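## Task

Check the lot number printed on the shelf edge under each foam block. Every foam block whose lot number occurs two or more times anywhere in the storeroom must end up on the desk, with nothing overhanging any desk edge. All other foam blocks stay on the shelf they started on. The robot must not topple or finish leaning.

## Robot and tools

ROBOT. A TidyBot++: a wheeled base (0.54 m long, 0.50 m wide, 0.38 m tall) on four powered casters, carrying a single seven-joint arm with a two-finger gripper. The shoulder sits 0.12 m ahead of the base centre, 0.68 m up. Segments: upper arm 0.42 m, forearm 0.31 m, hand 0.31 m. Cameras: base_camera (fixed on the base, facing forward) and wrist_camera (looks along the hand). The arm begins folded, hand pointing down.

FRAMES. Base frame: origin on the floor beneath the base centre, x ahead, y to the left, z upward, in metres. Odometry frame: where the base frame was when the scene began; base_odometry is reported there from wheel counts only (slip counts as motion), heading in rad, positive to the left, -3.142 to 3.142. base_tilt gives forward and right lean in degrees.

move. One action per call; every argument except cameras and blocking belongs to the action. There is only one arm, so each field is a single object or list, not one per arm.
- base: an object of relative offsets from where the base currently is, measured along its own axes at the start: translate_m (metres, forward +, -2 to 2), strafe_m (metres, left +, -2 to 2), rotate_rad (radians, counter-clockwise +, -6.3 to 6.3). Translate and strafe together form one straight-line drive.
- joints: absolute angle targets keyed by name: joint_1_rad ... joint_7_rad in radians, and gripper_pos from 0 (open, about 85 mm gap) to 1 (closed, squeezing 100-150 N). joint_2_rad is limited to ±2.249, joint_4_rad to ±2.579, joint_6_rad to ±2.099; joints 1, 3, 5, 7 turn freely but go the short way, so rotate further in steps below half a turn. joint_1_rad positive turns the arm clockwise seen from above, the reverse of rotate_rad.
- target: one list of seven numbers [x, y, z, qw, qx, qy, qz], an absolute hand pose in the base frame (metres plus unit quaternion), same convention as the hand_pose line. Its point is midway between the finger pads; its z axis runs out along the fingers, y is the opening direction. With target, joints may contain only gripper_pos.
- speeds: optional caps for this action only: translate_m / strafe_m 0.05 to 0.5 m/s (give only one when driving diagonally), rotate_rad 0.1 to 1.57 rad/s.
- cameras: list of base_camera, wrist_camera or all; [] means no images.
- blocking: true (default) returns once everything is still; false returns within about half a second while motion continues.
An empty move just reports state and images. Unknown keys make a call invalid; out-of-range values get it refused, and a refusal or an unplanned stop cancels the rest of that reply's move, wait and finished_scene calls.

wait(seconds 0 to 10, cameras) lets time pass without new commands. stop(cameras) brakes every running motion. zoom_image(camera, region [x0, y0, x1, y1] in pixels, origin top-left, at most 504 x 504) enlarges part of the latest image; use it to read lot labels. read_manual gives licence text only. finished_scene(scene) closes the current scene (1 or 2) permanently; the goal must hold without the robot.

RESULTS. move says done or the worst status. base_status, joint_status, hand_status: moving, done, off_target (resting short, maybe still pushing), stopped, contact_stop, time_out, not_followed, torque_fault, limit_stop_at_motor_heat. hand_pose is the measured hand pose; hand_target is where the joint targets would put it. joint_positions, motor_effort (% of max, bracket = peak in last action), Motor temperatures (one per arm joint), on_its_own (what the robot did uncommanded), earlier move (state of a non-blocking move), pictures (image order). Joint command not followed / pose unreachable means a safety check rejected the targets (e.g. self-collision, cause: given). ARM HIT flags a hard collision with the base or itself; MOTOR HOT appears from 60 °C.

ACCURACY. After a done target the hand is usually within about 3 cm; to fix it, add (wanted position minus hand_pose) to the previous target. To hold a loaded hand steady, resend hand_target, not hand_pose. Loads make the arm sag; never command a joint to its current reading while holding something. Poses low and close in front, pointing forward, work poorly and may drive the arm into the base. A straight-down hand reaches at most about 0.94 m high, only near the base. Closed fingertips reach about 2 cm beyond the hand point. When a carried object touches a surface, hand_pose stops dropping although targets go lower.

AVOID. Dropping or releasing moving objects, slams, hard hits, strong pushes, twisting or pulling on the gripper, and squeezing an object that is still resting on something. The arm does not avoid obstacles and keeps pushing when blocked. Driving or turning while the arm is snagged above about 0.6 m, or swinging an extended arm sideways, can tip the robot; retract the arm or back away to recover. Torque faults (a joint sensor over 104.5 N m for joints 1-4, 51.3 for 5-7) freeze the arm 10 s. Holding loads or straining heats motors; at 75 °C the arm goes limp for 30-60 s. Loose objects may occasionally be nudged by the scene.

Each tool is called by a JSON object that holds its "fn" and its "kwargs", one argument or row to a line.

## Session

{"fn": "move", "kwargs": {

}}

Scene clock: 0.00 s.
Motor temperatures (°C): [38 35 31 37 40 37 42]
base_odometry: x=+0.000 y=+0.000 heading=+0.000
base_tilt: forward=-0.4 right=+0.6
base_status: not commanded
joint_positions: joint_1_rad=-0.038 joint_2_rad=-0.374 joint_3_rad=+3.113 joint_4_rad=-2.523 joint_5_rad=-0.004 joint_6_rad=-0.911 joint_7_rad=+1.592 gripper_pos=+0.000
joint_status: not commanded
motor_effort: joint_1_rad=-1 joint_2_rad=-1 joint_3_rad=+1 joint_4_rad=+15 joint_5_rad=+1 joint_6_rad=+1 joint_7_rad=+0
hand_pose: x=+0.2532 y=+0.0103 z=+0.5912 quat_wxyz=(+0.003, +0.998, +0.042, +0.041) (m; base frame)
hand_target: x=+0.2524 y=+0.0102 z=+0.5907 quat_wxyz=(+0.003, +0.998, +0.042, +0.040) (m; base frame)
hand_status: not commanded
pictures: base_camera, wrist_camera
Images, in order (width x height): base_camera 644x364, wrist_camera 644x476.

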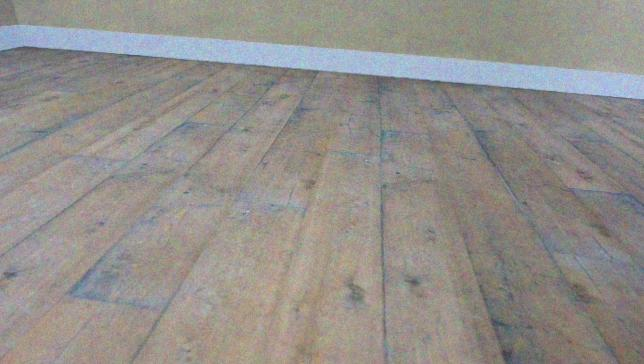

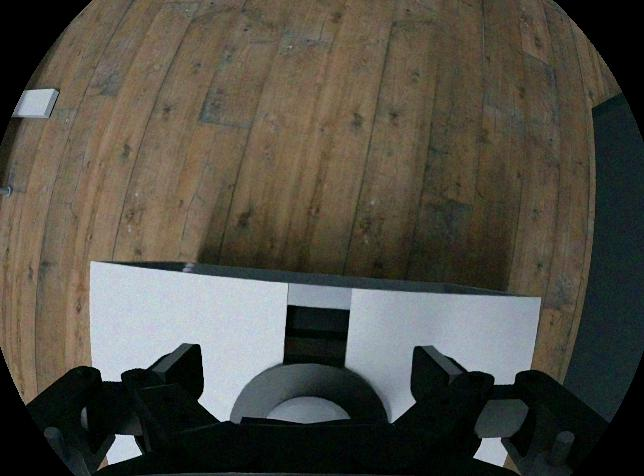

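{"fn": "move", "kwargs": {
  "joints": {"joint_6_rad":0.45}
}}

{"fn": "move", "kwargs": {
  "joints": {"joint_1_rad":-1.0},
  "cameras": ["wrist_camera"]
}}

{"fn": "move", "kwargs": {
  "joints": {"joint_1_rad":-2.2},
  "cameras": ["wrist_camera"]
}}

Scene clock: 2.23 s.
Motor temperatures (°C): [38 35 31 37 40 37 42]
move: done
base_odometry: x=+0.000 y=+0.000 heading=+0.000
base_tilt: forward=-0.3 right=+0.6
base_status: not commanded
joint_positions: joint_1_rad=-0.038 joint_2_rad=-0.374 joint_3_rad=+3.113 joint_4_rad=-2.522 joint_5_rad=-0.004 joint_6_rad=+0.395 joint_7_rad=+1.592 gripper_pos=+0.000
joint_status: all done
motor_effort: joint_1_rad=+0(1) joint_2_rad=-6(6) joint_3_rad=+1(1) joint_4_rad=+19(20) joint_5_rad=+0(1) joint_6_rad=+9(9) joint_7_rad=+0(1)
hand_pose: x=+0.5335 y=+0.0296 z=+0.8452 quat_wxyz=(-0.011, +0.768, +0.034, +0.640) (m; base frame)
hand_target: x=+0.5356 y=+0.0298 z=+0.8606 quat_wxyz=(-0.011, +0.751, +0.034, +0.660) (m; base frame)
hand_status: not commanded
pictures: base_camera, wrist_camera
Images, in order (width x height): base_camera 644x364, wrist_camera 644x476.

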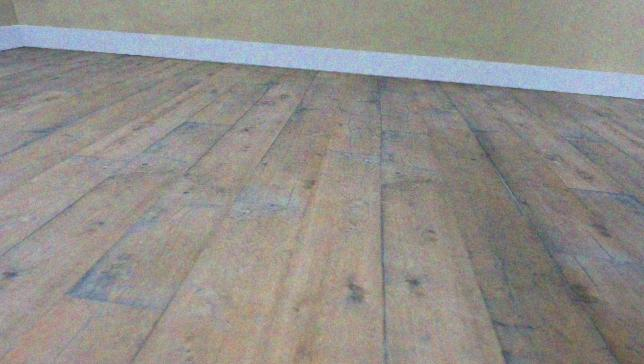

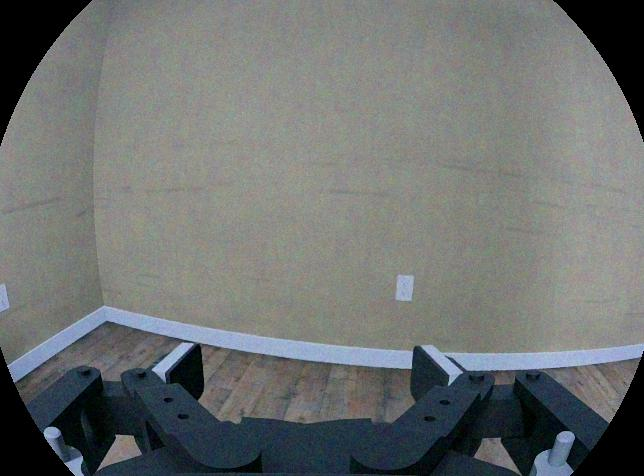

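Scene clock: 4.47 s.
Motor temperatures (°C): [38 35 31 37 40 37 42]
move: done
base_odometry: x=+0.000 y=+0.000 heading=+0.000
base_tilt: forward=-0.3 right=+0.6
base_status: not commanded
joint_positions: joint_1_rad=-0.981 joint_2_rad=-0.374 joint_3_rad=+3.113 joint_4_rad=-2.522 joint_5_rad=-0.004 joint_6_rad=+0.395 joint_7_rad=+1.592 gripper_pos=+0.000
joint_status: all done
motor_effort: joint_1_rad=-1(2) joint_2_rad=-6(7) joint_3_rad=+1(1) joint_4_rad=+19(20) joint_5_rad=+1(1) joint_6_rad=+9(9) joint_7_rad=+0(1)
hand_pose: x=+0.3385 y=+0.3528 z=+0.8453 quat_wxyz=(-0.300, +0.668, +0.379, +0.565) (m; base frame)
hand_target: x=+0.3329 y=+0.3587 z=+0.8606 quat_wxyz=(-0.315, +0.650, +0.377, +0.580) (m; base frame)
hand_status: not commanded
pictures: wrist_camera
Images, in order (width x height): wrist_camera 644x476.

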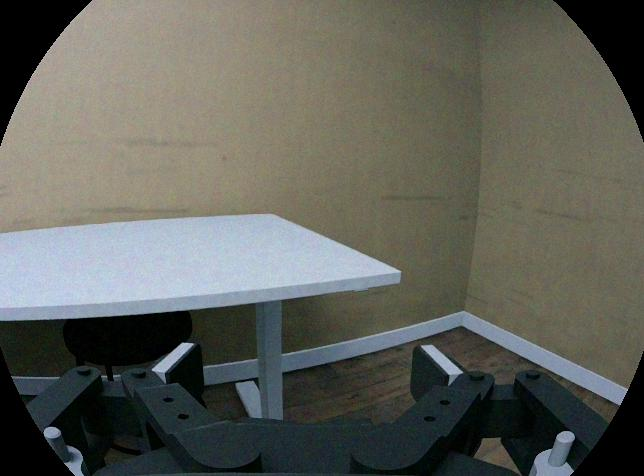

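Scene clock: 6.93 s.
Motor temperatures (°C): [38 35 31 37 40 38 42]
move: done
base_odometry: x=+0.000 y=+0.000 heading=+0.000
base_tilt: forward=-0.4 right=+0.6
base_status: not commanded
joint_positions: joint_1_rad=-2.181 joint_2_rad=-0.374 joint_3_rad=+3.113 joint_4_rad=-2.522 joint_5_rad=-0.004 joint_6_rad=+0.395 joint_7_rad=+1.592 gripper_pos=+0.000
joint_status: all done
motor_effort: joint_1_rad=-1(2) joint_2_rad=-6(6) joint_3_rad=+1(1) joint_4_rad=+19(21) joint_5_rad=+1(1) joint_6_rad=+8(9) joint_7_rad=+0(1)
hand_pose: x=-0.1303 y=+0.3324 z=+0.8453 quat_wxyz=(-0.567, +0.337, +0.691, +0.297) (m; base frame)
hand_target: x=-0.1379 y=+0.3294 z=+0.8606 quat_wxyz=(-0.587, +0.324, +0.678, +0.300) (m; base frame)
hand_status: not commanded
pictures: wrist_camera
Images, in order (width x height): wrist_camera 644x476.

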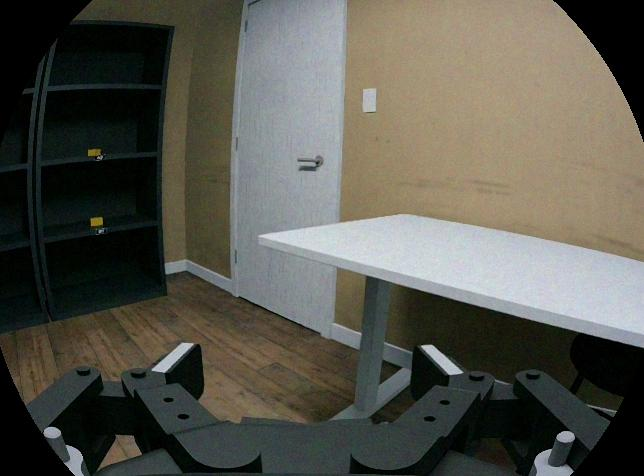

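{"fn": "move", "kwargs": {
  "joints": {"joint_1_rad":-3.1},
  "cameras": ["wrist_camera"]
}}

{"fn": "move", "kwargs": {
  "joints": {"joint_1_rad":-3.7},
  "cameras": ["wrist_camera"]
}}

{"fn": "zoom_image", "kwargs": {
  "camera": "wrist_camera",
  "region": [100, 50, 500, 350]
}}

Scene clock: 9.30 s.
Motor temperatures (°C): [38 35 31 37 40 38 42]
move: done
base_odometry: x=+0.000 y=+0.000 heading=+0.000
base_tilt: forward=-0.4 right=+0.6
base_status: not commanded
joint_positions: joint_1_rad=-3.081 joint_2_rad=-0.374 joint_3_rad=+3.113 joint_4_rad=-2.522 joint_5_rad=-0.004 joint_6_rad=+0.395 joint_7_rad=+1.592 gripper_pos=+0.000
joint_status: all done
motor_effort: joint_1_rad=-1(2) joint_2_rad=-5(6) joint_3_rad=+1(1) joint_4_rad=+19(21) joint_5_rad=+1(1) joint_6_rad=+9(9) joint_7_rad=+0(1)
hand_pose: x=-0.2964 y=+0.0113 z=+0.8453 quat_wxyz=(-0.639, +0.004, +0.769, +0.021) (m; base frame)
hand_target: x=-0.2987 y=+0.0035 z=+0.8606 quat_wxyz=(-0.659, -0.004, +0.752, +0.015) (m; base frame)
hand_status: not commanded
pictures: wrist_camera
Images, in order (width x height): wrist_camera 644x476.

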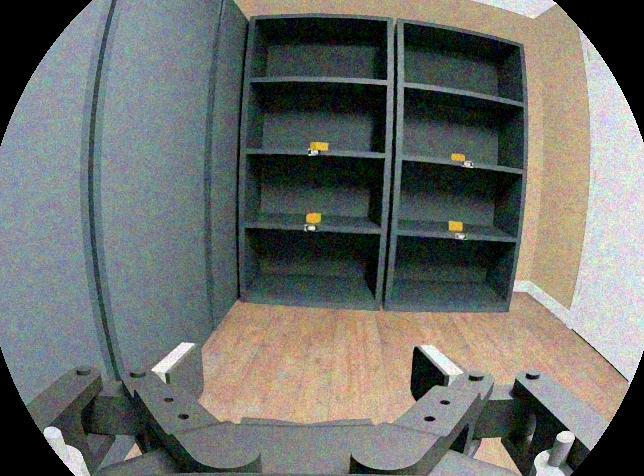

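Scene clock: 11.13 s.
Motor temperatures (°C): [38 35 31 37 40 38 42]
move: done
base_odometry: x=+0.000 y=+0.000 heading=+0.000
base_tilt: forward=-0.4 right=+0.6
base_status: not commanded
joint_positions: joint_1_rad=-3.681 joint_2_rad=-0.374 joint_3_rad=+3.113 joint_4_rad=-2.522 joint_5_rad=-0.004 joint_6_rad=+0.395 joint_7_rad=+1.592 gripper_pos=+0.000
joint_status: all done
motor_effort: joint_1_rad=-1(2) joint_2_rad=-5(7) joint_3_rad=+1(1) joint_4_rad=+20(20) joint_5_rad=+1(1) joint_6_rad=+9(9) joint_7_rad=+0(1)
hand_pose: x=-0.2302 y=-0.2252 z=+0.8453 quat_wxyz=(-0.617, -0.224, +0.735, -0.169) (m; base frame)
hand_target: x=-0.2277 y=-0.2329 z=+0.8606 quat_wxyz=(-0.634, -0.226, +0.717, -0.180) (m; base frame)
hand_status: not commanded
pictures: wrist_camera
Images, in order (width x height): wrist_camera 644x476.

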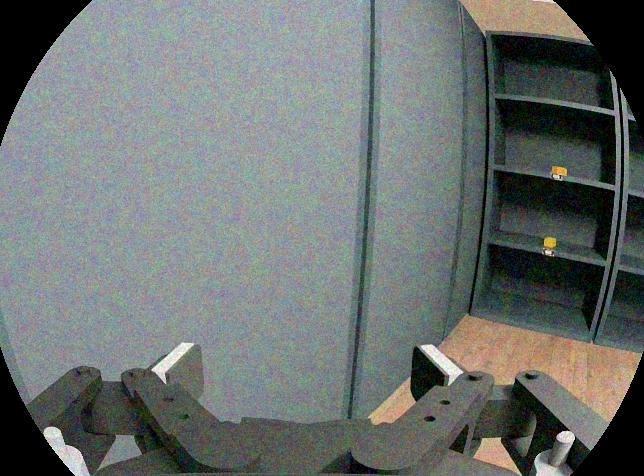

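Scaled by 1.260.

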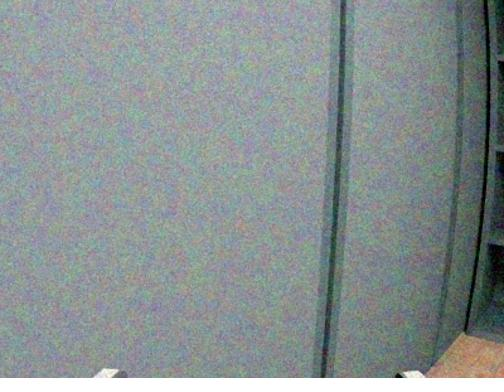

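{"fn": "move", "kwargs": {
  "joints": {"joint_1_rad":-3.1,"joint_6_rad":0.25},
  "base": {"strafe_m":0.25},
  "cameras": ["wrist_camera"]
}}

{"fn": "zoom_image", "kwargs": {
  "camera": "wrist_camera",
  "region": [230, 100, 390, 220]
}}

{"fn": "zoom_image", "kwargs": {
  "camera": "wrist_camera",
  "region": [380, 100, 540, 220]
}}

{"fn": "move", "kwargs": {
  "base": {"rotate_rad":3.14},
  "joints": {"joint_1_rad":-3.1,"joint_6_rad":0.25}
}}

Scene clock: 13.27 s.
Motor temperatures (°C): [38 35 31 37 40 38 42]
move: done
base_odometry: x=+0.000 y=+0.250 heading=+0.001
base_tilt: forward=-0.3 right=+0.6
base_status: done
joint_positions: joint_1_rad=-3.118 joint_2_rad=-0.374 joint_3_rad=+3.113 joint_4_rad=-2.522 joint_5_rad=-0.004 joint_6_rad=+0.300 joint_7_rad=+1.592 gripper_pos=+0.000
joint_status: all done
motor_effort: joint_1_rad=-1(2) joint_2_rad=-6(7) joint_3_rad=+1(2) joint_4_rad=+20(20) joint_5_rad=+1(1) joint_6_rad=+8(9) joint_7_rad=+0(1)
hand_pose: x=-0.2898 y=-0.0035 z=+0.8163 quat_wxyz=(-0.602, -0.011, +0.798, +0.009) (m; base frame)
hand_target: x=-0.2845 y=+0.0037 z=+0.8001 quat_wxyz=(-0.581, -0.004, +0.814, +0.014) (m; base frame)
hand_status: not commanded
pictures: wrist_camera
Images, in order (width x height): wrist_camera 644x476.

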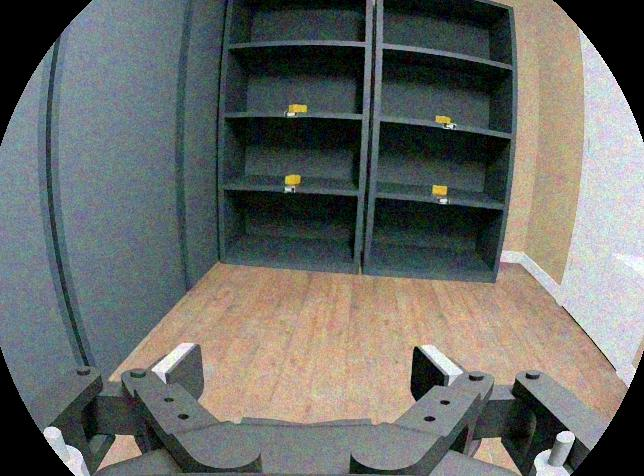

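Scaled by 3.150.

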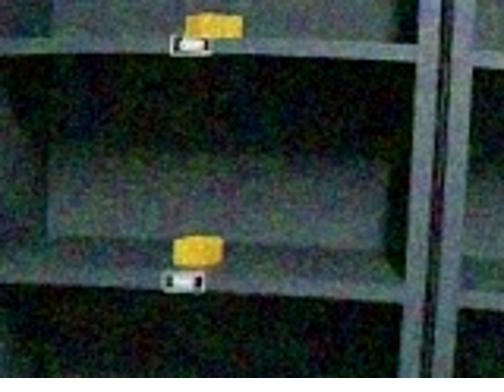

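Scaled by 3.150.

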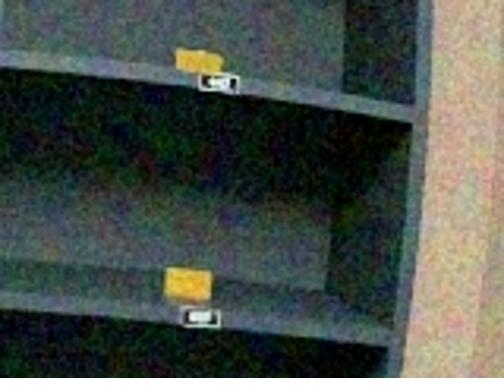

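Scene clock: 16.57 s.
Motor temperatures (°C): [38 35 31 37 40 38 42]
move: done
base_odometry: x=+0.000 y=+0.250 heading=+3.141
base_tilt: forward=-0.4 right=+0.6
base_status: done
joint_positions: joint_1_rad=-3.116 joint_2_rad=-0.374 joint_3_rad=+3.113 joint_4_rad=-2.522 joint_5_rad=-0.004 joint_6_rad=+0.298 joint_7_rad=+1.592 gripper_pos=+0.000
joint_status: all done
motor_effort: joint_1_rad=+0(1) joint_2_rad=-5(6) joint_3_rad=+1(1) joint_4_rad=+20(20) joint_5_rad=+1(1) joint_6_rad=+8(9) joint_7_rad=+0(1)
hand_pose: x=-0.2897 y=-0.0026 z=+0.8160 quat_wxyz=(-0.602, -0.010, +0.799, +0.010) (m; base frame)
hand_target: x=-0.2845 y=+0.0037 z=+0.8001 quat_wxyz=(-0.581, -0.004, +0.814, +0.014) (m; base frame)
hand_status: not commanded
pictures: base_camera, wrist_camera
Images, in order (width x height): base_camera 644x364, wrist_camera 644x476.

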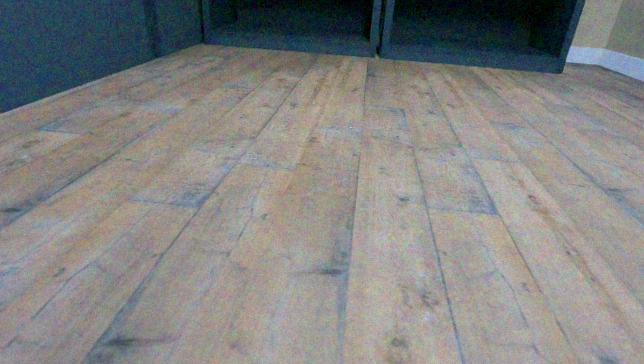

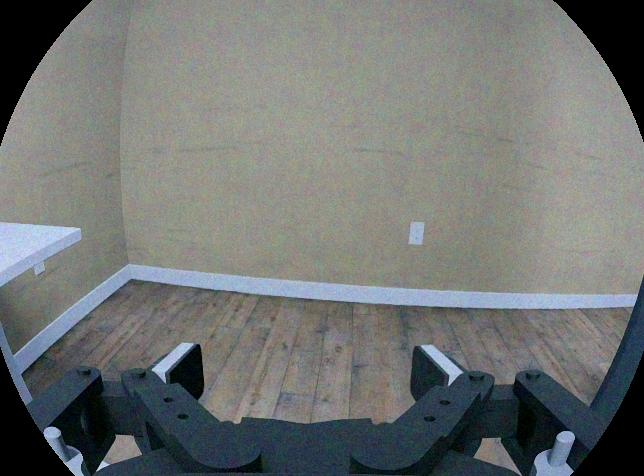

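{"fn": "move", "kwargs": {
  "base": {"translate_m":0.7},
  "joints": {"joint_1_rad":0.0,"joint_6_rad":0.3}
}}

{"fn": "zoom_image", "kwargs": {
  "camera": "wrist_camera",
  "region": [130, 30, 330, 230]
}}

{"fn": "zoom_image", "kwargs": {
  "camera": "wrist_camera",
  "region": [330, 30, 530, 230]
}}

Scene clock: 20.73 s.
Motor temperatures (°C): [38 35 31 37 40 38 42]
move: done
base_odometry: x=-0.700 y=+0.251 heading=+3.142
base_tilt: forward=-0.3 right=+0.6
base_status: done
joint_positions: joint_1_rad=-0.019 joint_2_rad=-0.374 joint_3_rad=+3.113 joint_4_rad=-2.522 joint_5_rad=-0.004 joint_6_rad=+0.298 joint_7_rad=+1.592 gripper_pos=+0.000
joint_status: all done
motor_effort: joint_1_rad=+0(2) joint_2_rad=-5(9) joint_3_rad=+1(1) joint_4_rad=+19(20) joint_5_rad=+1(1) joint_6_rad=+8(10) joint_7_rad=+0(1)
hand_pose: x=+0.5271 y=+0.0208 z=+0.8156 quat_wxyz=(-0.004, +0.798, +0.027, +0.601) (m; base frame)
hand_target: x=+0.5270 y=+0.0133 z=+0.8150 quat_wxyz=(+0.002, +0.799, +0.020, +0.601) (m; base frame)
hand_status: not commanded
pictures: base_camera, wrist_camera
Images, in order (width x height): base_camera 644x364, wrist_camera 644x476.

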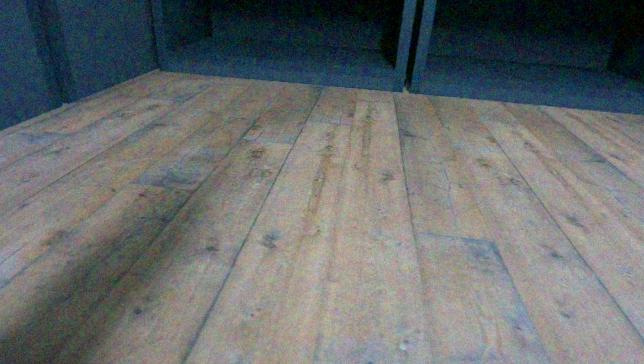

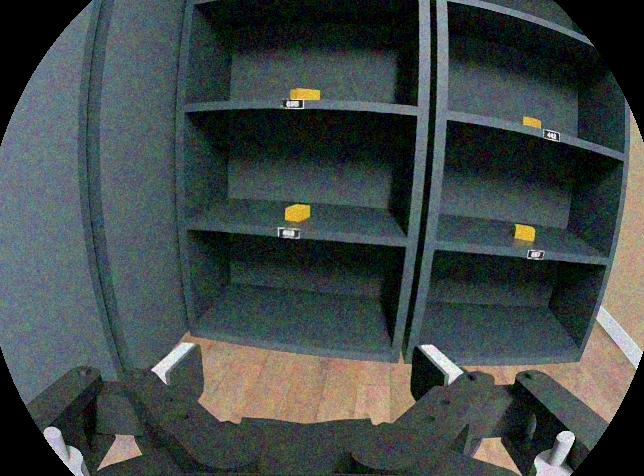

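Scaled by 2.520.

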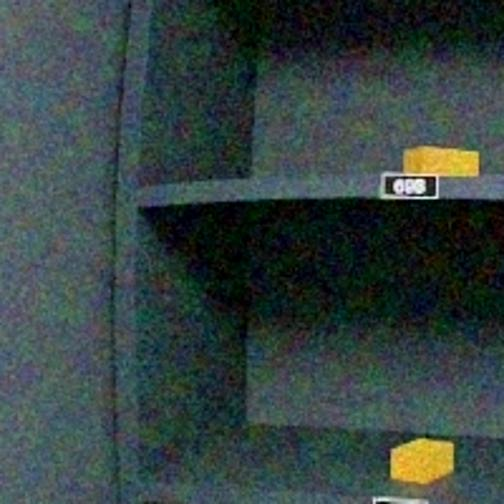

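Scaled by 2.520.

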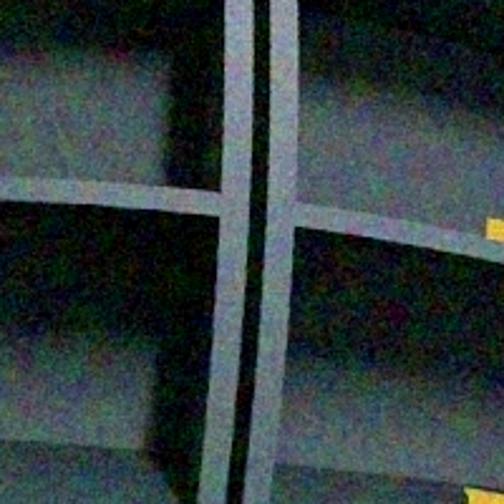

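{"fn": "zoom_image", "kwargs": {
  "camera": "wrist_camera",
  "region": [275, 80, 325, 117]
}}

{"fn": "zoom_image", "kwargs": {
  "camera": "wrist_camera",
  "region": [265, 200, 315, 237]
}}

{"fn": "zoom_image", "kwargs": {
  "camera": "wrist_camera",
  "region": [520, 110, 570, 147]
}}

{"fn": "zoom_image", "kwargs": {
  "camera": "wrist_camera",
  "region": [510, 225, 560, 262]
}}

{"fn": "zoom_image", "kwargs": {
  "camera": "base_camera",
  "region": [0, 0, 200, 150]
}}

Scaled by 10.080.

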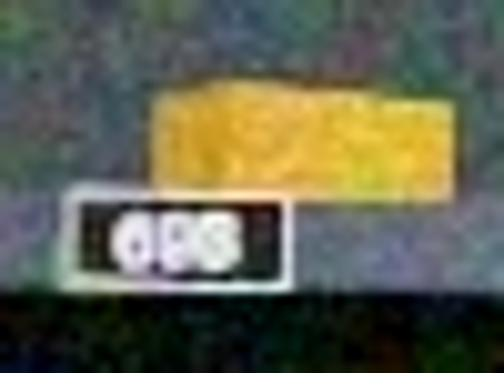

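Scaled by 10.080.

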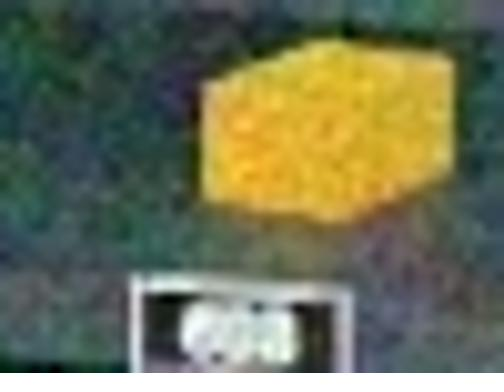

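Scaled by 10.080.

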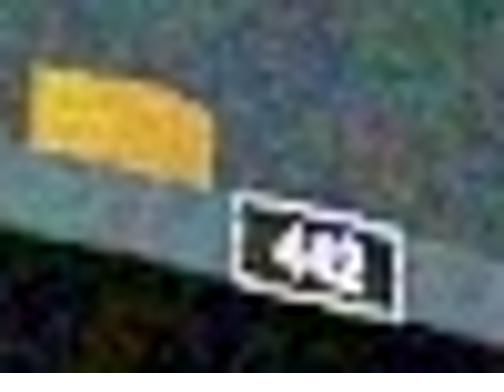

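Scaled by 10.080.

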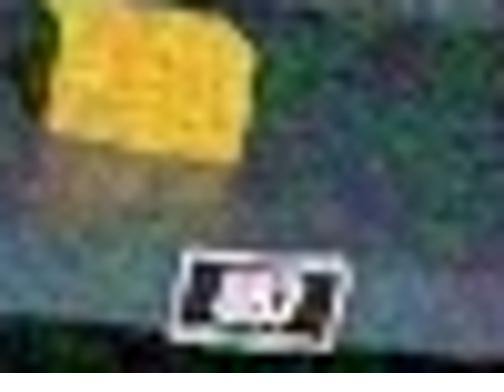

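Scaled by 2.520.

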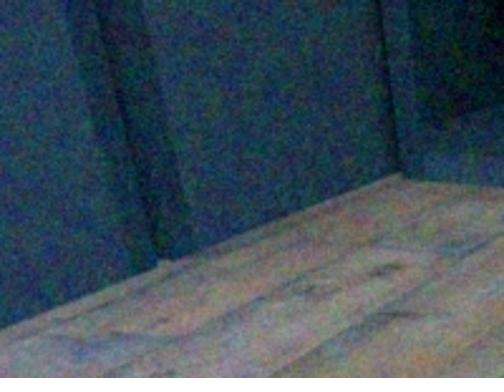

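{"fn": "move", "kwargs": {
  "base": {"translate_m":0.25,"strafe_m":-0.3}
}}

{"fn": "zoom_image", "kwargs": {
  "camera": "wrist_camera",
  "region": [100, 0, 350, 250]
}}

{"fn": "zoom_image", "kwargs": {
  "camera": "wrist_camera",
  "region": [350, 0, 600, 250]
}}

Scene clock: 23.30 s.
Motor temperatures (°C): [38 35 31 37 40 38 42]
move: done
base_odometry: x=-0.950 y=+0.551 heading=-3.141
base_tilt: forward=-0.3 right=+0.6
base_status: done
joint_positions: joint_1_rad=-0.016 joint_2_rad=-0.373 joint_3_rad=+3.113 joint_4_rad=-2.522 joint_5_rad=-0.004 joint_6_rad=+0.298 joint_7_rad=+1.592 gripper_pos=+0.000
joint_status: not commanded
motor_effort: joint_1_rad=-1(1) joint_2_rad=-5(8) joint_3_rad=+1(3) joint_4_rad=+19(21) joint_5_rad=+1(1) joint_6_rad=+9(9) joint_7_rad=+0(1)
hand_pose: x=+0.5272 y=+0.0197 z=+0.8155 quat_wxyz=(-0.003, +0.799, +0.026, +0.601) (m; base frame)
hand_target: x=+0.5270 y=+0.0133 z=+0.8150 quat_wxyz=(+0.002, +0.799, +0.020, +0.601) (m; base frame)
hand_status: not commanded
pictures: base_camera, wrist_camera
Images, in order (width x height): base_camera 644x364, wrist_camera 644x476.

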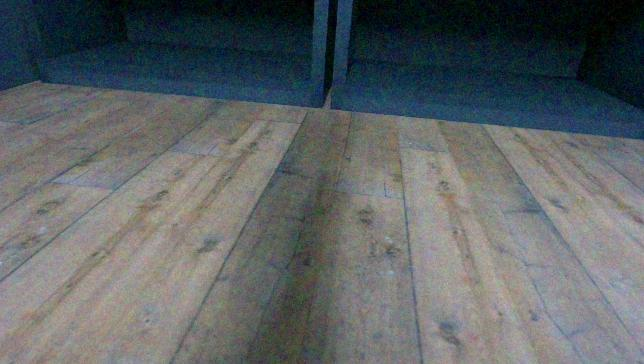

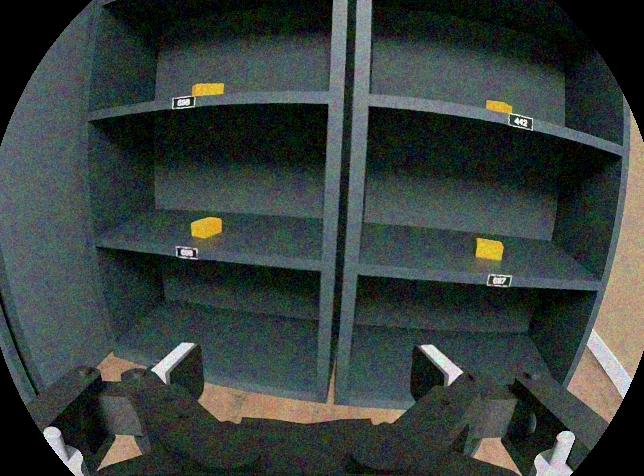

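Scaled by 2.016.

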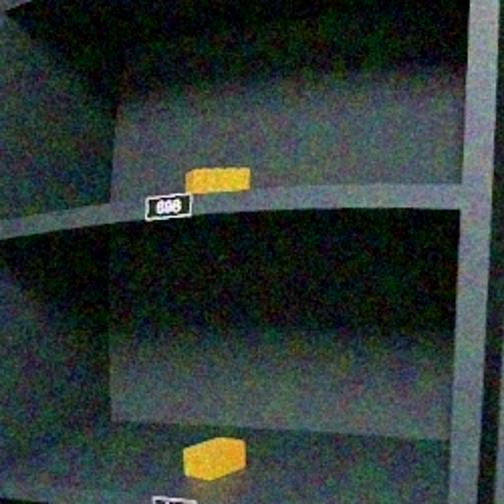

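Scaled by 2.016.

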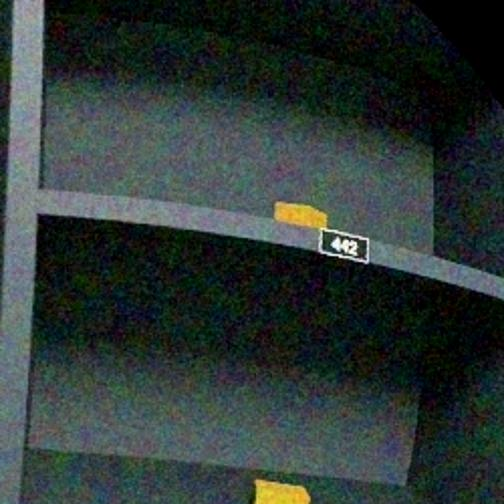

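{"fn": "zoom_image", "kwargs": {
  "camera": "wrist_camera",
  "region": [160, 85, 210, 122]
}}

{"fn": "zoom_image", "kwargs": {
  "camera": "wrist_camera",
  "region": [160, 234, 210, 271]
}}

{"fn": "zoom_image", "kwargs": {
  "camera": "wrist_camera",
  "region": [475, 262, 525, 299]
}}

Scaled by 10.080.

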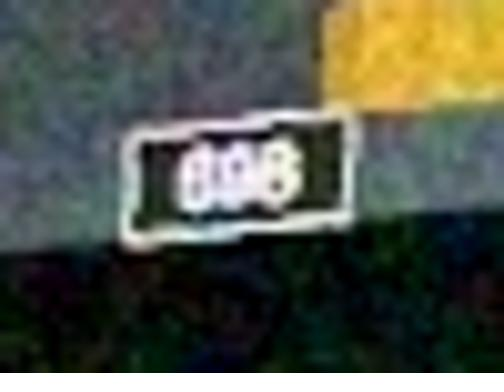

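Scaled by 10.080.

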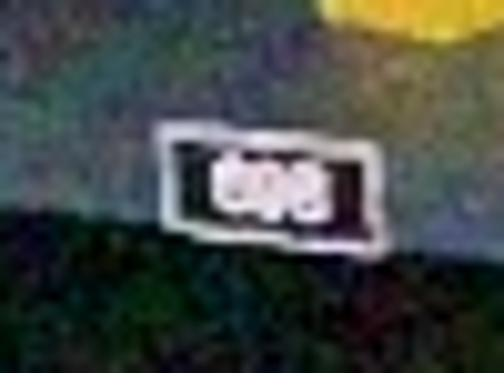

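Scaled by 10.080.

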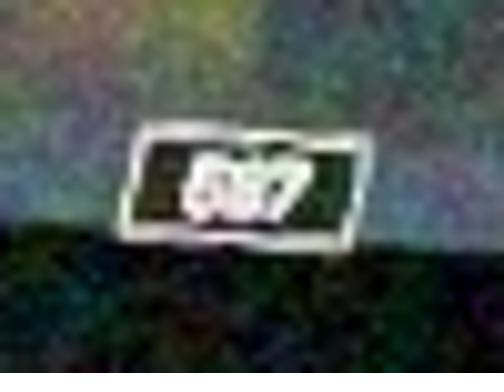

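{"fn": "move", "kwargs": {
  "base": {"translate_m":0.33,"strafe_m":0.2}
}}

{"fn": "zoom_image", "kwargs": {
  "camera": "wrist_camera",
  "region": [100, 20, 350, 270]
}}

{"fn": "zoom_image", "kwargs": {
  "camera": "wrist_camera",
  "region": [400, 70, 640, 310]
}}

Scene clock: 25.83 s.
Motor temperatures (°C): [38 35 31 37 40 38 42]
move: done
base_odometry: x=-1.280 y=+0.351 heading=-3.141
base_tilt: forward=-0.3 right=+0.6
base_status: done
joint_positions: joint_1_rad=-0.016 joint_2_rad=-0.373 joint_3_rad=+3.113 joint_4_rad=-2.522 joint_5_rad=-0.004 joint_6_rad=+0.298 joint_7_rad=+1.592 gripper_pos=+0.000
joint_status: not commanded
motor_effort: joint_1_rad=-1(1) joint_2_rad=-5(8) joint_3_rad=+0(2) joint_4_rad=+19(21) joint_5_rad=+1(1) joint_6_rad=+9(9) joint_7_rad=+0(1)
hand_pose: x=+0.5273 y=+0.0197 z=+0.8152 quat_wxyz=(-0.003, +0.799, +0.026, +0.601) (m; base frame)
hand_target: x=+0.5270 y=+0.0133 z=+0.8150 quat_wxyz=(+0.002, +0.799, +0.020, +0.601) (m; base frame)
hand_status: not commanded
pictures: base_camera, wrist_camera
Images, in order (width x height): base_camera 644x364, wrist_camera 644x476.

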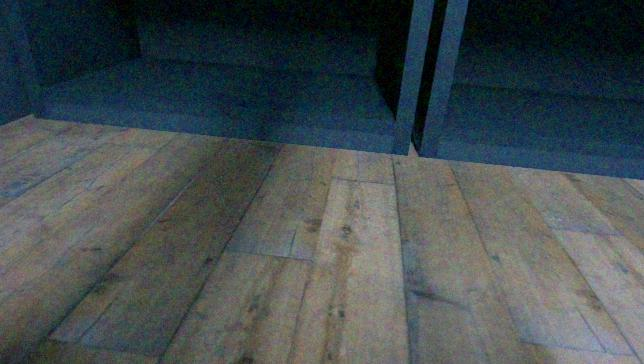

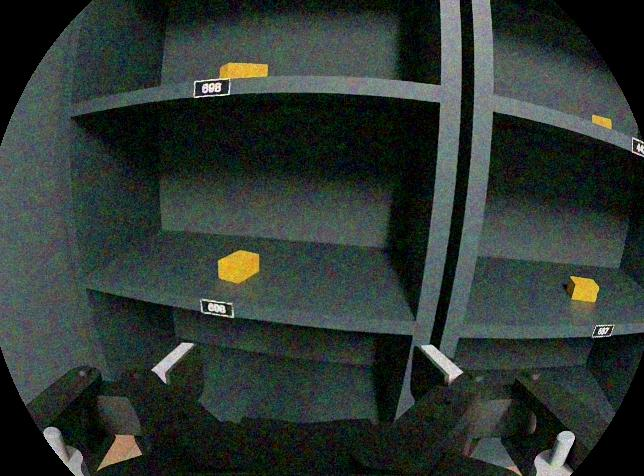

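Scaled by 2.016.

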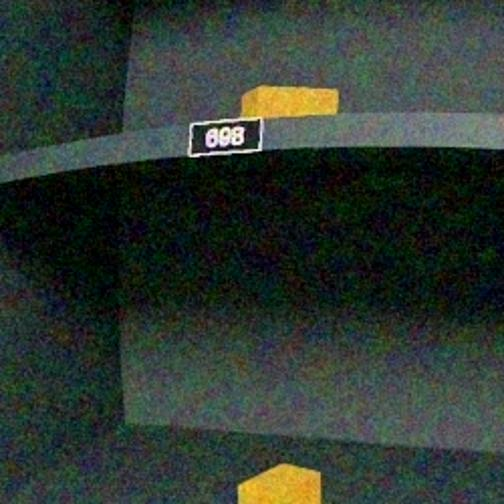

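Scaled by 2.100.

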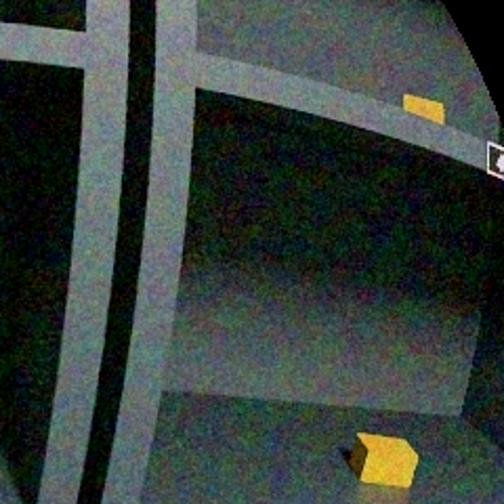

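{"fn": "zoom_image", "kwargs": {
  "camera": "wrist_camera",
  "region": [185, 70, 235, 107]
}}

{"fn": "zoom_image", "kwargs": {
  "camera": "wrist_camera",
  "region": [192, 290, 242, 327]
}}

{"fn": "zoom_image", "kwargs": {
  "camera": "wrist_camera",
  "region": [580, 312, 630, 349]
}}

Scaled by 10.080.

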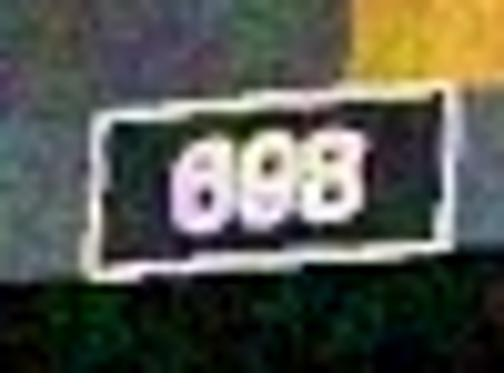

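Scaled by 10.080.

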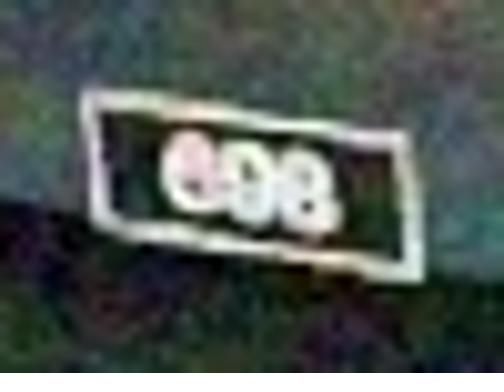

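Scaled by 10.080.

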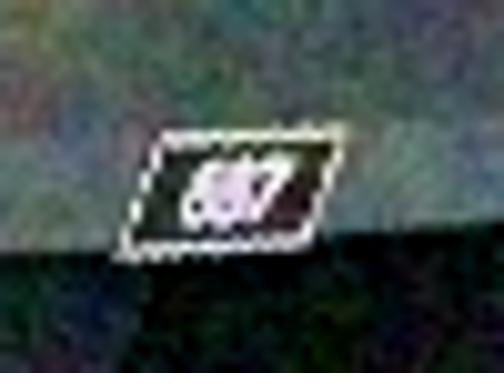

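{"fn": "move", "kwargs": {
  "target": [0.62, 0.12, 0.65, 0, 0.7071, 0, 0.7071],
  "cameras": ["wrist_camera"]
}}

{"fn": "zoom_image", "kwargs": {
  "camera": "wrist_camera",
  "region": [160, 140, 410, 390]
}}

Scene clock: 29.20 s.
Motor temperatures (°C): [38 35 31 37 40 38 42]
move: done
base_odometry: x=-1.280 y=+0.351 heading=-3.141
base_tilt: forward=-0.3 right=+0.6
base_status: not commanded
joint_positions: joint_1_rad=-0.724 joint_2_rad=+0.871 joint_3_rad=+3.375 joint_4_rad=-2.553 joint_5_rad=-0.513 joint_6_rad=+1.685 joint_7_rad=+1.271 gripper_pos=+0.000
joint_status: not commanded
motor_effort: joint_1_rad=+0(1) joint_2_rad=-28(29) joint_3_rad=+4(4) joint_4_rad=+0(20) joint_5_rad=-2(2) joint_6_rad=+9(9) joint_7_rad=+0(1)
hand_pose: x=+0.6308 y=+0.1394 z=+0.6424 quat_wxyz=(-0.021, +0.718, +0.012, +0.696) (m; base frame)
hand_target: x=+0.6236 y=+0.1229 z=+0.6522 quat_wxyz=(-0.004, +0.703, -0.002, +0.711) (m; base frame)
hand_status: done (0.023 m and 3.3 deg from the pose sent, 0.214 m and 16.4 deg at the start; a joint's target at an end of its range on 68 of 68 steps)
pictures: wrist_camera
Images, in order (width x height): wrist_camera 644x476.

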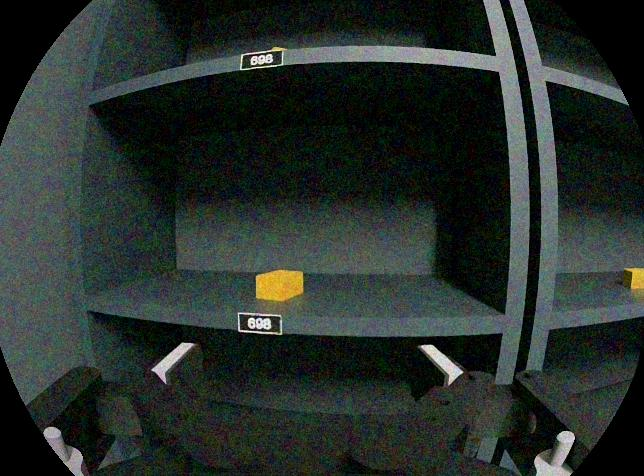

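Scaled by 2.016.

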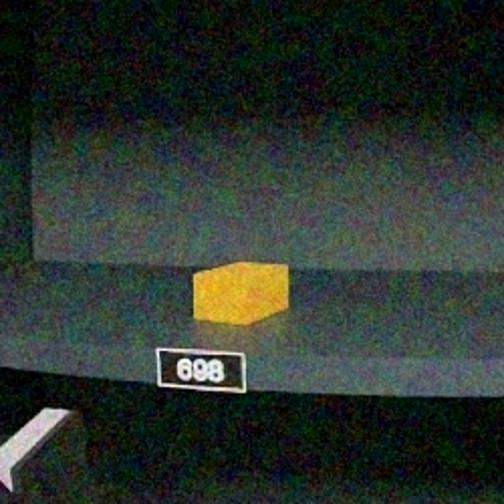

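{"fn": "move", "kwargs": {
  "target": [0.66, 0.29, 0.64, 0.095, 0.758, -0.113, 0.636],
  "cameras": []
}}

{"fn": "move", "kwargs": {
  "base": {"translate_m":0.25}
}}

Scene clock: 32.83 s.
Motor temperatures (°C): [38 35 31 37 40 38 42]
move: done
base_odometry: x=-1.280 y=+0.351 heading=-3.141
base_tilt: forward=-0.3 right=+0.6
base_status: not commanded
joint_positions: joint_1_rad=-1.090 joint_2_rad=+0.818 joint_3_rad=+3.330 joint_4_rad=-1.865 joint_5_rad=-1.377 joint_6_rad=+1.223 joint_7_rad=+1.999 gripper_pos=+0.000
joint_status: not commanded
motor_effort: joint_1_rad=+0(2) joint_2_rad=-35(35) joint_3_rad=+5(6) joint_4_rad=+9(10) joint_5_rad=+4(4) joint_6_rad=+8(9) joint_7_rad=+0(1)
hand_pose: x=+0.6709 y=+0.2803 z=+0.6606 quat_wxyz=(+0.097, +0.732, -0.106, +0.666) (m; base frame)
hand_target: x=+0.6600 y=+0.2900 z=+0.6400 quat_wxyz=(+0.095, +0.758, -0.113, +0.636) (m; base frame)
hand_status: done (0.025 m and 4.6 deg from the pose sent, 0.153 m and 21.2 deg at the start)
pictures: none
No camera images: "cameras" was empty.

Scene clock: 34.63 s.
Motor temperatures (°C): [38 35 31 37 40 38 42]
move: done
base_odometry: x=-1.530 y=+0.350 heading=-3.141
base_tilt: forward=-0.3 right=+0.6
base_status: done
joint_positions: joint_1_rad=-1.097 joint_2_rad=+0.814 joint_3_rad=+3.328 joint_4_rad=-1.862 joint_5_rad=-1.380 joint_6_rad=+1.219 joint_7_rad=+2.000 gripper_pos=+0.000
joint_status: not commanded
motor_effort: joint_1_rad=-1(3) joint_2_rad=-35(36) joint_3_rad=+6(7) joint_4_rad=+8(11) joint_5_rad=+4(5) joint_6_rad=+8(9) joint_7_rad=+0(1)
hand_pose: x=+0.6689 y=+0.2857 z=+0.6613 quat_wxyz=(+0.092, +0.734, -0.105, +0.665) (m; base frame)
hand_target: x=+0.6600 y=+0.2900 z=+0.6400 quat_wxyz=(+0.095, +0.758, -0.113, +0.636) (m; base frame)
hand_status: not commanded
pictures: base_camera, wrist_camera
Images, in order (width x height): base_camera 644x364, wrist_camera 644x476.

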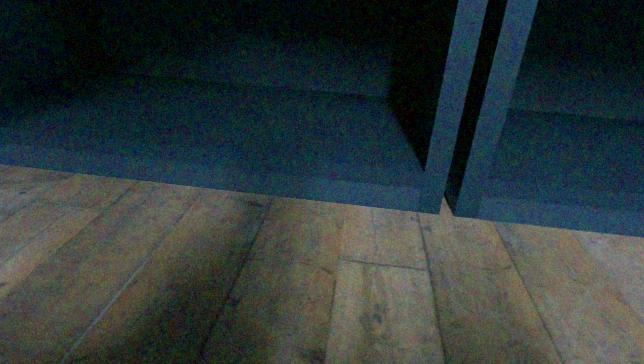

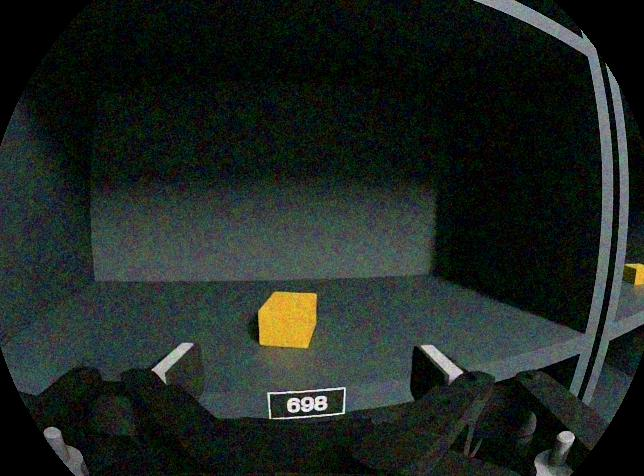

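{"fn": "move", "kwargs": {
  "target": [0.80, 0.29, 0.61, 0.087, 0.80, -0.12, 0.582],
  "cameras": ["wrist_camera"]
}}

Scene clock: 37.20 s.
Motor temperatures (°C): [38 35 31 37 40 38 42]
move: done
base_odometry: x=-1.530 y=+0.350 heading=-3.141
base_tilt: forward=-0.3 right=+0.6
base_status: not commanded
joint_positions: joint_1_rad=-0.812 joint_2_rad=+0.885 joint_3_rad=+3.241 joint_4_rad=-1.498 joint_5_rad=-1.381 joint_6_rad=+0.996 joint_7_rad=+2.296 gripper_pos=+0.000
joint_status: not commanded
motor_effort: joint_1_rad=-1(3) joint_2_rad=-42(42) joint_3_rad=+4(6) joint_4_rad=+14(15) joint_5_rad=+6(6) joint_6_rad=+6(8) joint_7_rad=+0(1)
hand_pose: x=+0.8042 y=+0.2838 z=+0.6517 quat_wxyz=(+0.086, +0.772, -0.122, +0.618) (m; base frame)
hand_target: x=+0.8000 y=+0.2900 z=+0.6100 quat_wxyz=(+0.087, +0.800, -0.120, +0.582) (m; base frame)
hand_status: done (0.042 m and 5.3 deg from the pose sent, 0.141 m and 12.3 deg at the start)
pictures: wrist_camera
Images, in order (width x height): wrist_camera 644x476.

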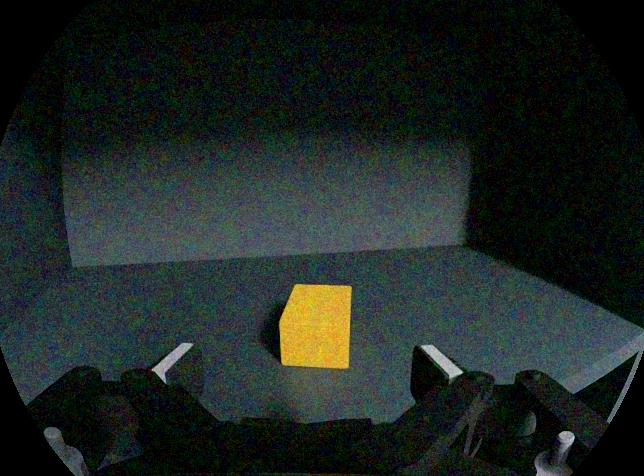

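{"fn": "move", "kwargs": {
  "target": [0.855, 0.274, 0.56, 0.087, 0.80, -0.12, 0.582],
  "cameras": ["wrist_camera"]
}}

Scene clock: 38.77 s.
Motor temperatures (°C): [38 35 31 37 40 38 42]
move: done
base_odometry: x=-1.530 y=+0.350 heading=-3.141
base_tilt: forward=-0.3 right=+0.6
base_status: not commanded
joint_positions: joint_1_rad=-0.731 joint_2_rad=+1.038 joint_3_rad=+3.241 joint_4_rad=-1.361 joint_5_rad=-1.381 joint_6_rad=+0.930 joint_7_rad=+2.297 gripper_pos=+0.000
joint_status: not commanded
motor_effort: joint_1_rad=-1(3) joint_2_rad=-45(48) joint_3_rad=+4(5) joint_4_rad=+14(15) joint_5_rad=+5(6) joint_6_rad=+6(7) joint_7_rad=+0(1)
hand_pose: x=+0.8510 y=+0.2666 z=+0.5808 quat_wxyz=(+0.094, +0.785, -0.133, +0.597) (m; base frame)
hand_target: x=+0.8550 y=+0.2740 z=+0.5600 quat_wxyz=(+0.087, +0.800, -0.120, +0.582) (m; base frame)
hand_status: done (0.022 m and 3.0 deg from the pose sent, 0.105 m and 5.3 deg at the start)
pictures: wrist_camera
Images, in order (width x height): wrist_camera 644x476.

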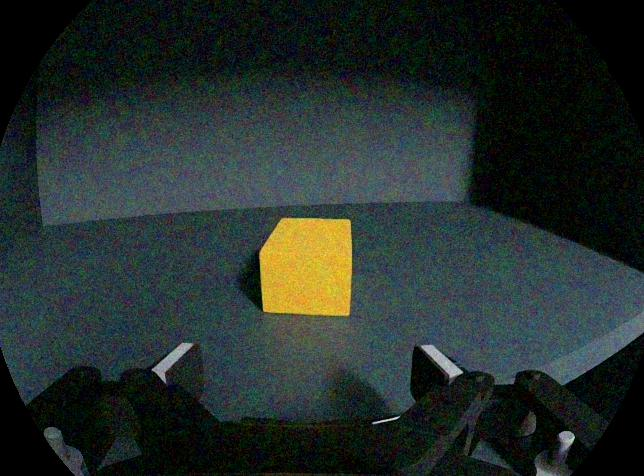

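{"fn": "move", "kwargs": {
  "target": [0.92, 0.254, 0.56, 0.087, 0.80, -0.12, 0.582],
  "cameras": ["wrist_camera"]
}}

Scene clock: 40.97 s.
Motor temperatures (°C): [38 35 31 37 40 38 42]
move: done
base_odometry: x=-1.530 y=+0.350 heading=-3.141
base_tilt: forward=-0.3 right=+0.6
base_status: not commanded
joint_positions: joint_1_rad=-0.600 joint_2_rad=+1.095 joint_3_rad=+3.185 joint_4_rad=-1.164 joint_5_rad=-1.381 joint_6_rad=+0.883 joint_7_rad=+2.415 gripper_pos=+0.000
joint_status: not commanded
motor_effort: joint_1_rad=+0(3) joint_2_rad=-48(48) joint_3_rad=+4(5) joint_4_rad=+16(17) joint_5_rad=+6(6) joint_6_rad=+5(7) joint_7_rad=+0(1)
hand_pose: x=+0.9180 y=+0.2379 z=+0.5936 quat_wxyz=(+0.090, +0.779, -0.153, +0.601) (m; base frame)
hand_target: x=+0.9200 y=+0.2540 z=+0.5600 quat_wxyz=(+0.087, +0.800, -0.120, +0.582) (m; base frame)
hand_status: done (0.037 m and 5.0 deg from the pose sent, 0.073 m and 3.0 deg at the start)
pictures: wrist_camera
Images, in order (width x height): wrist_camera 644x476.

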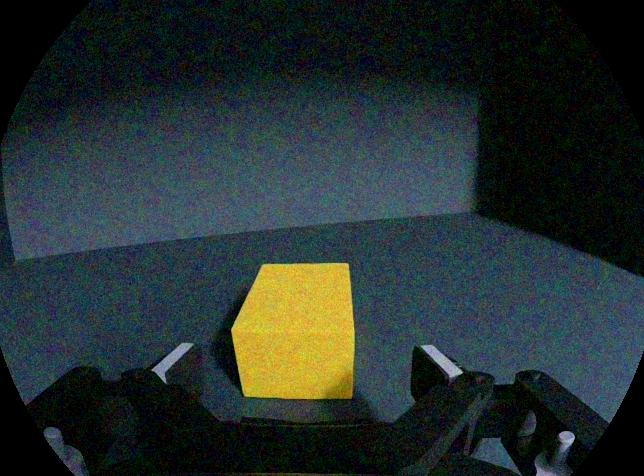

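{"fn": "move", "kwargs": {
  "target": [0.966, 0.25, 0.533, 0.087, 0.80, -0.12, 0.582],
  "cameras": ["wrist_camera"]
}}

Scene clock: 42.33 s.
Motor temperatures (°C): [38 36 31 37 40 37 42]
move: done
base_odometry: x=-1.530 y=+0.350 heading=-3.141
base_tilt: forward=-0.3 right=+0.6
base_status: not commanded
joint_positions: joint_1_rad=-0.523 joint_2_rad=+1.225 joint_3_rad=+3.081 joint_4_rad=-0.945 joint_5_rad=-1.380 joint_6_rad=+0.882 joint_7_rad=+2.540 gripper_pos=+0.000
joint_status: not commanded
motor_effort: joint_1_rad=+0(2) joint_2_rad=-51(52) joint_3_rad=+2(4) joint_4_rad=+17(18) joint_5_rad=+6(7) joint_6_rad=+5(6) joint_7_rad=+0(1)
hand_pose: x=+0.9599 y=+0.2417 z=+0.5616 quat_wxyz=(+0.085, +0.784, -0.158, +0.594) (m; base frame)
hand_target: x=+0.9660 y=+0.2500 z=+0.5330 quat_wxyz=(+0.087, +0.800, -0.120, +0.582) (m; base frame)
hand_status: done (0.030 m and 4.9 deg from the pose sent, 0.078 m and 5.0 deg at the start)
pictures: wrist_camera
Images, in order (width x height): wrist_camera 644x476.

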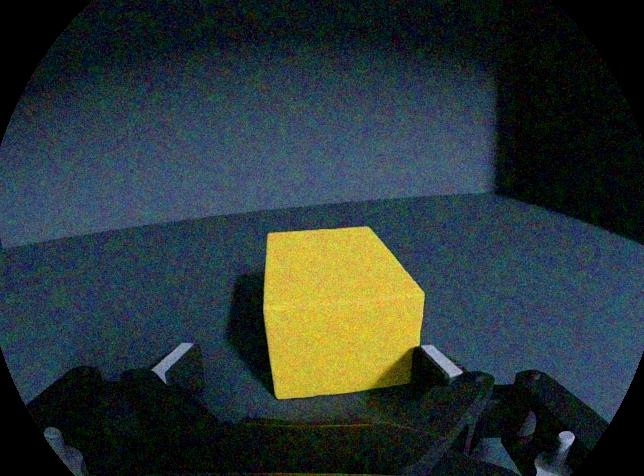

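{"fn": "move", "kwargs": {
  "target": [0.970, 0.233, 0.533, 0.087, 0.80, -0.12, 0.582],
  "cameras": ["wrist_camera"]
}}

Scene clock: 43.27 s.
Motor temperatures (°C): [38 36 31 37 40 37 42]
move: done
base_odometry: x=-1.530 y=+0.350 heading=-3.141
base_tilt: forward=-0.3 right=+0.6
base_status: not commanded
joint_positions: joint_1_rad=-0.518 joint_2_rad=+1.224 joint_3_rad=+3.102 joint_4_rad=-0.946 joint_5_rad=-1.380 joint_6_rad=+0.848 joint_7_rad=+2.541 gripper_pos=+0.000
joint_status: not commanded
motor_effort: joint_1_rad=+0(1) joint_2_rad=-48(51) joint_3_rad=+2(3) joint_4_rad=+17(18) joint_5_rad=+5(7) joint_6_rad=+5(5) joint_7_rad=+0(1)
hand_pose: x=+0.9654 y=+0.2382 z=+0.5603 quat_wxyz=(+0.083, +0.787, -0.150, +0.593) (m; base frame)
hand_target: x=+0.9700 y=+0.2330 z=+0.5330 quat_wxyz=(+0.087, +0.800, -0.120, +0.582) (m; base frame)
hand_status: done (0.028 m and 4.0 deg from the pose sent, 0.032 m and 4.9 deg at the start)
pictures: wrist_camera
Images, in order (width x height): wrist_camera 644x476.

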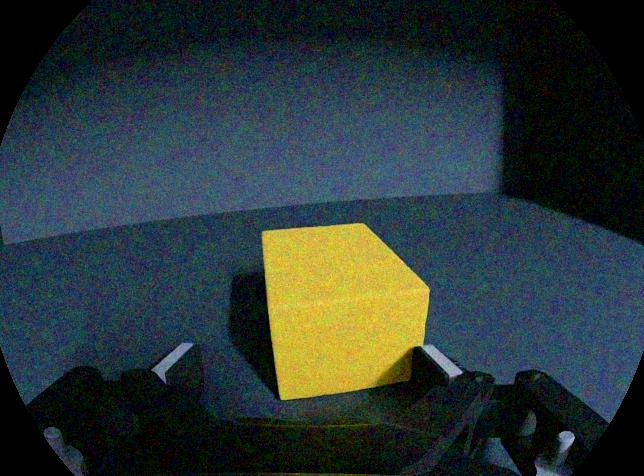

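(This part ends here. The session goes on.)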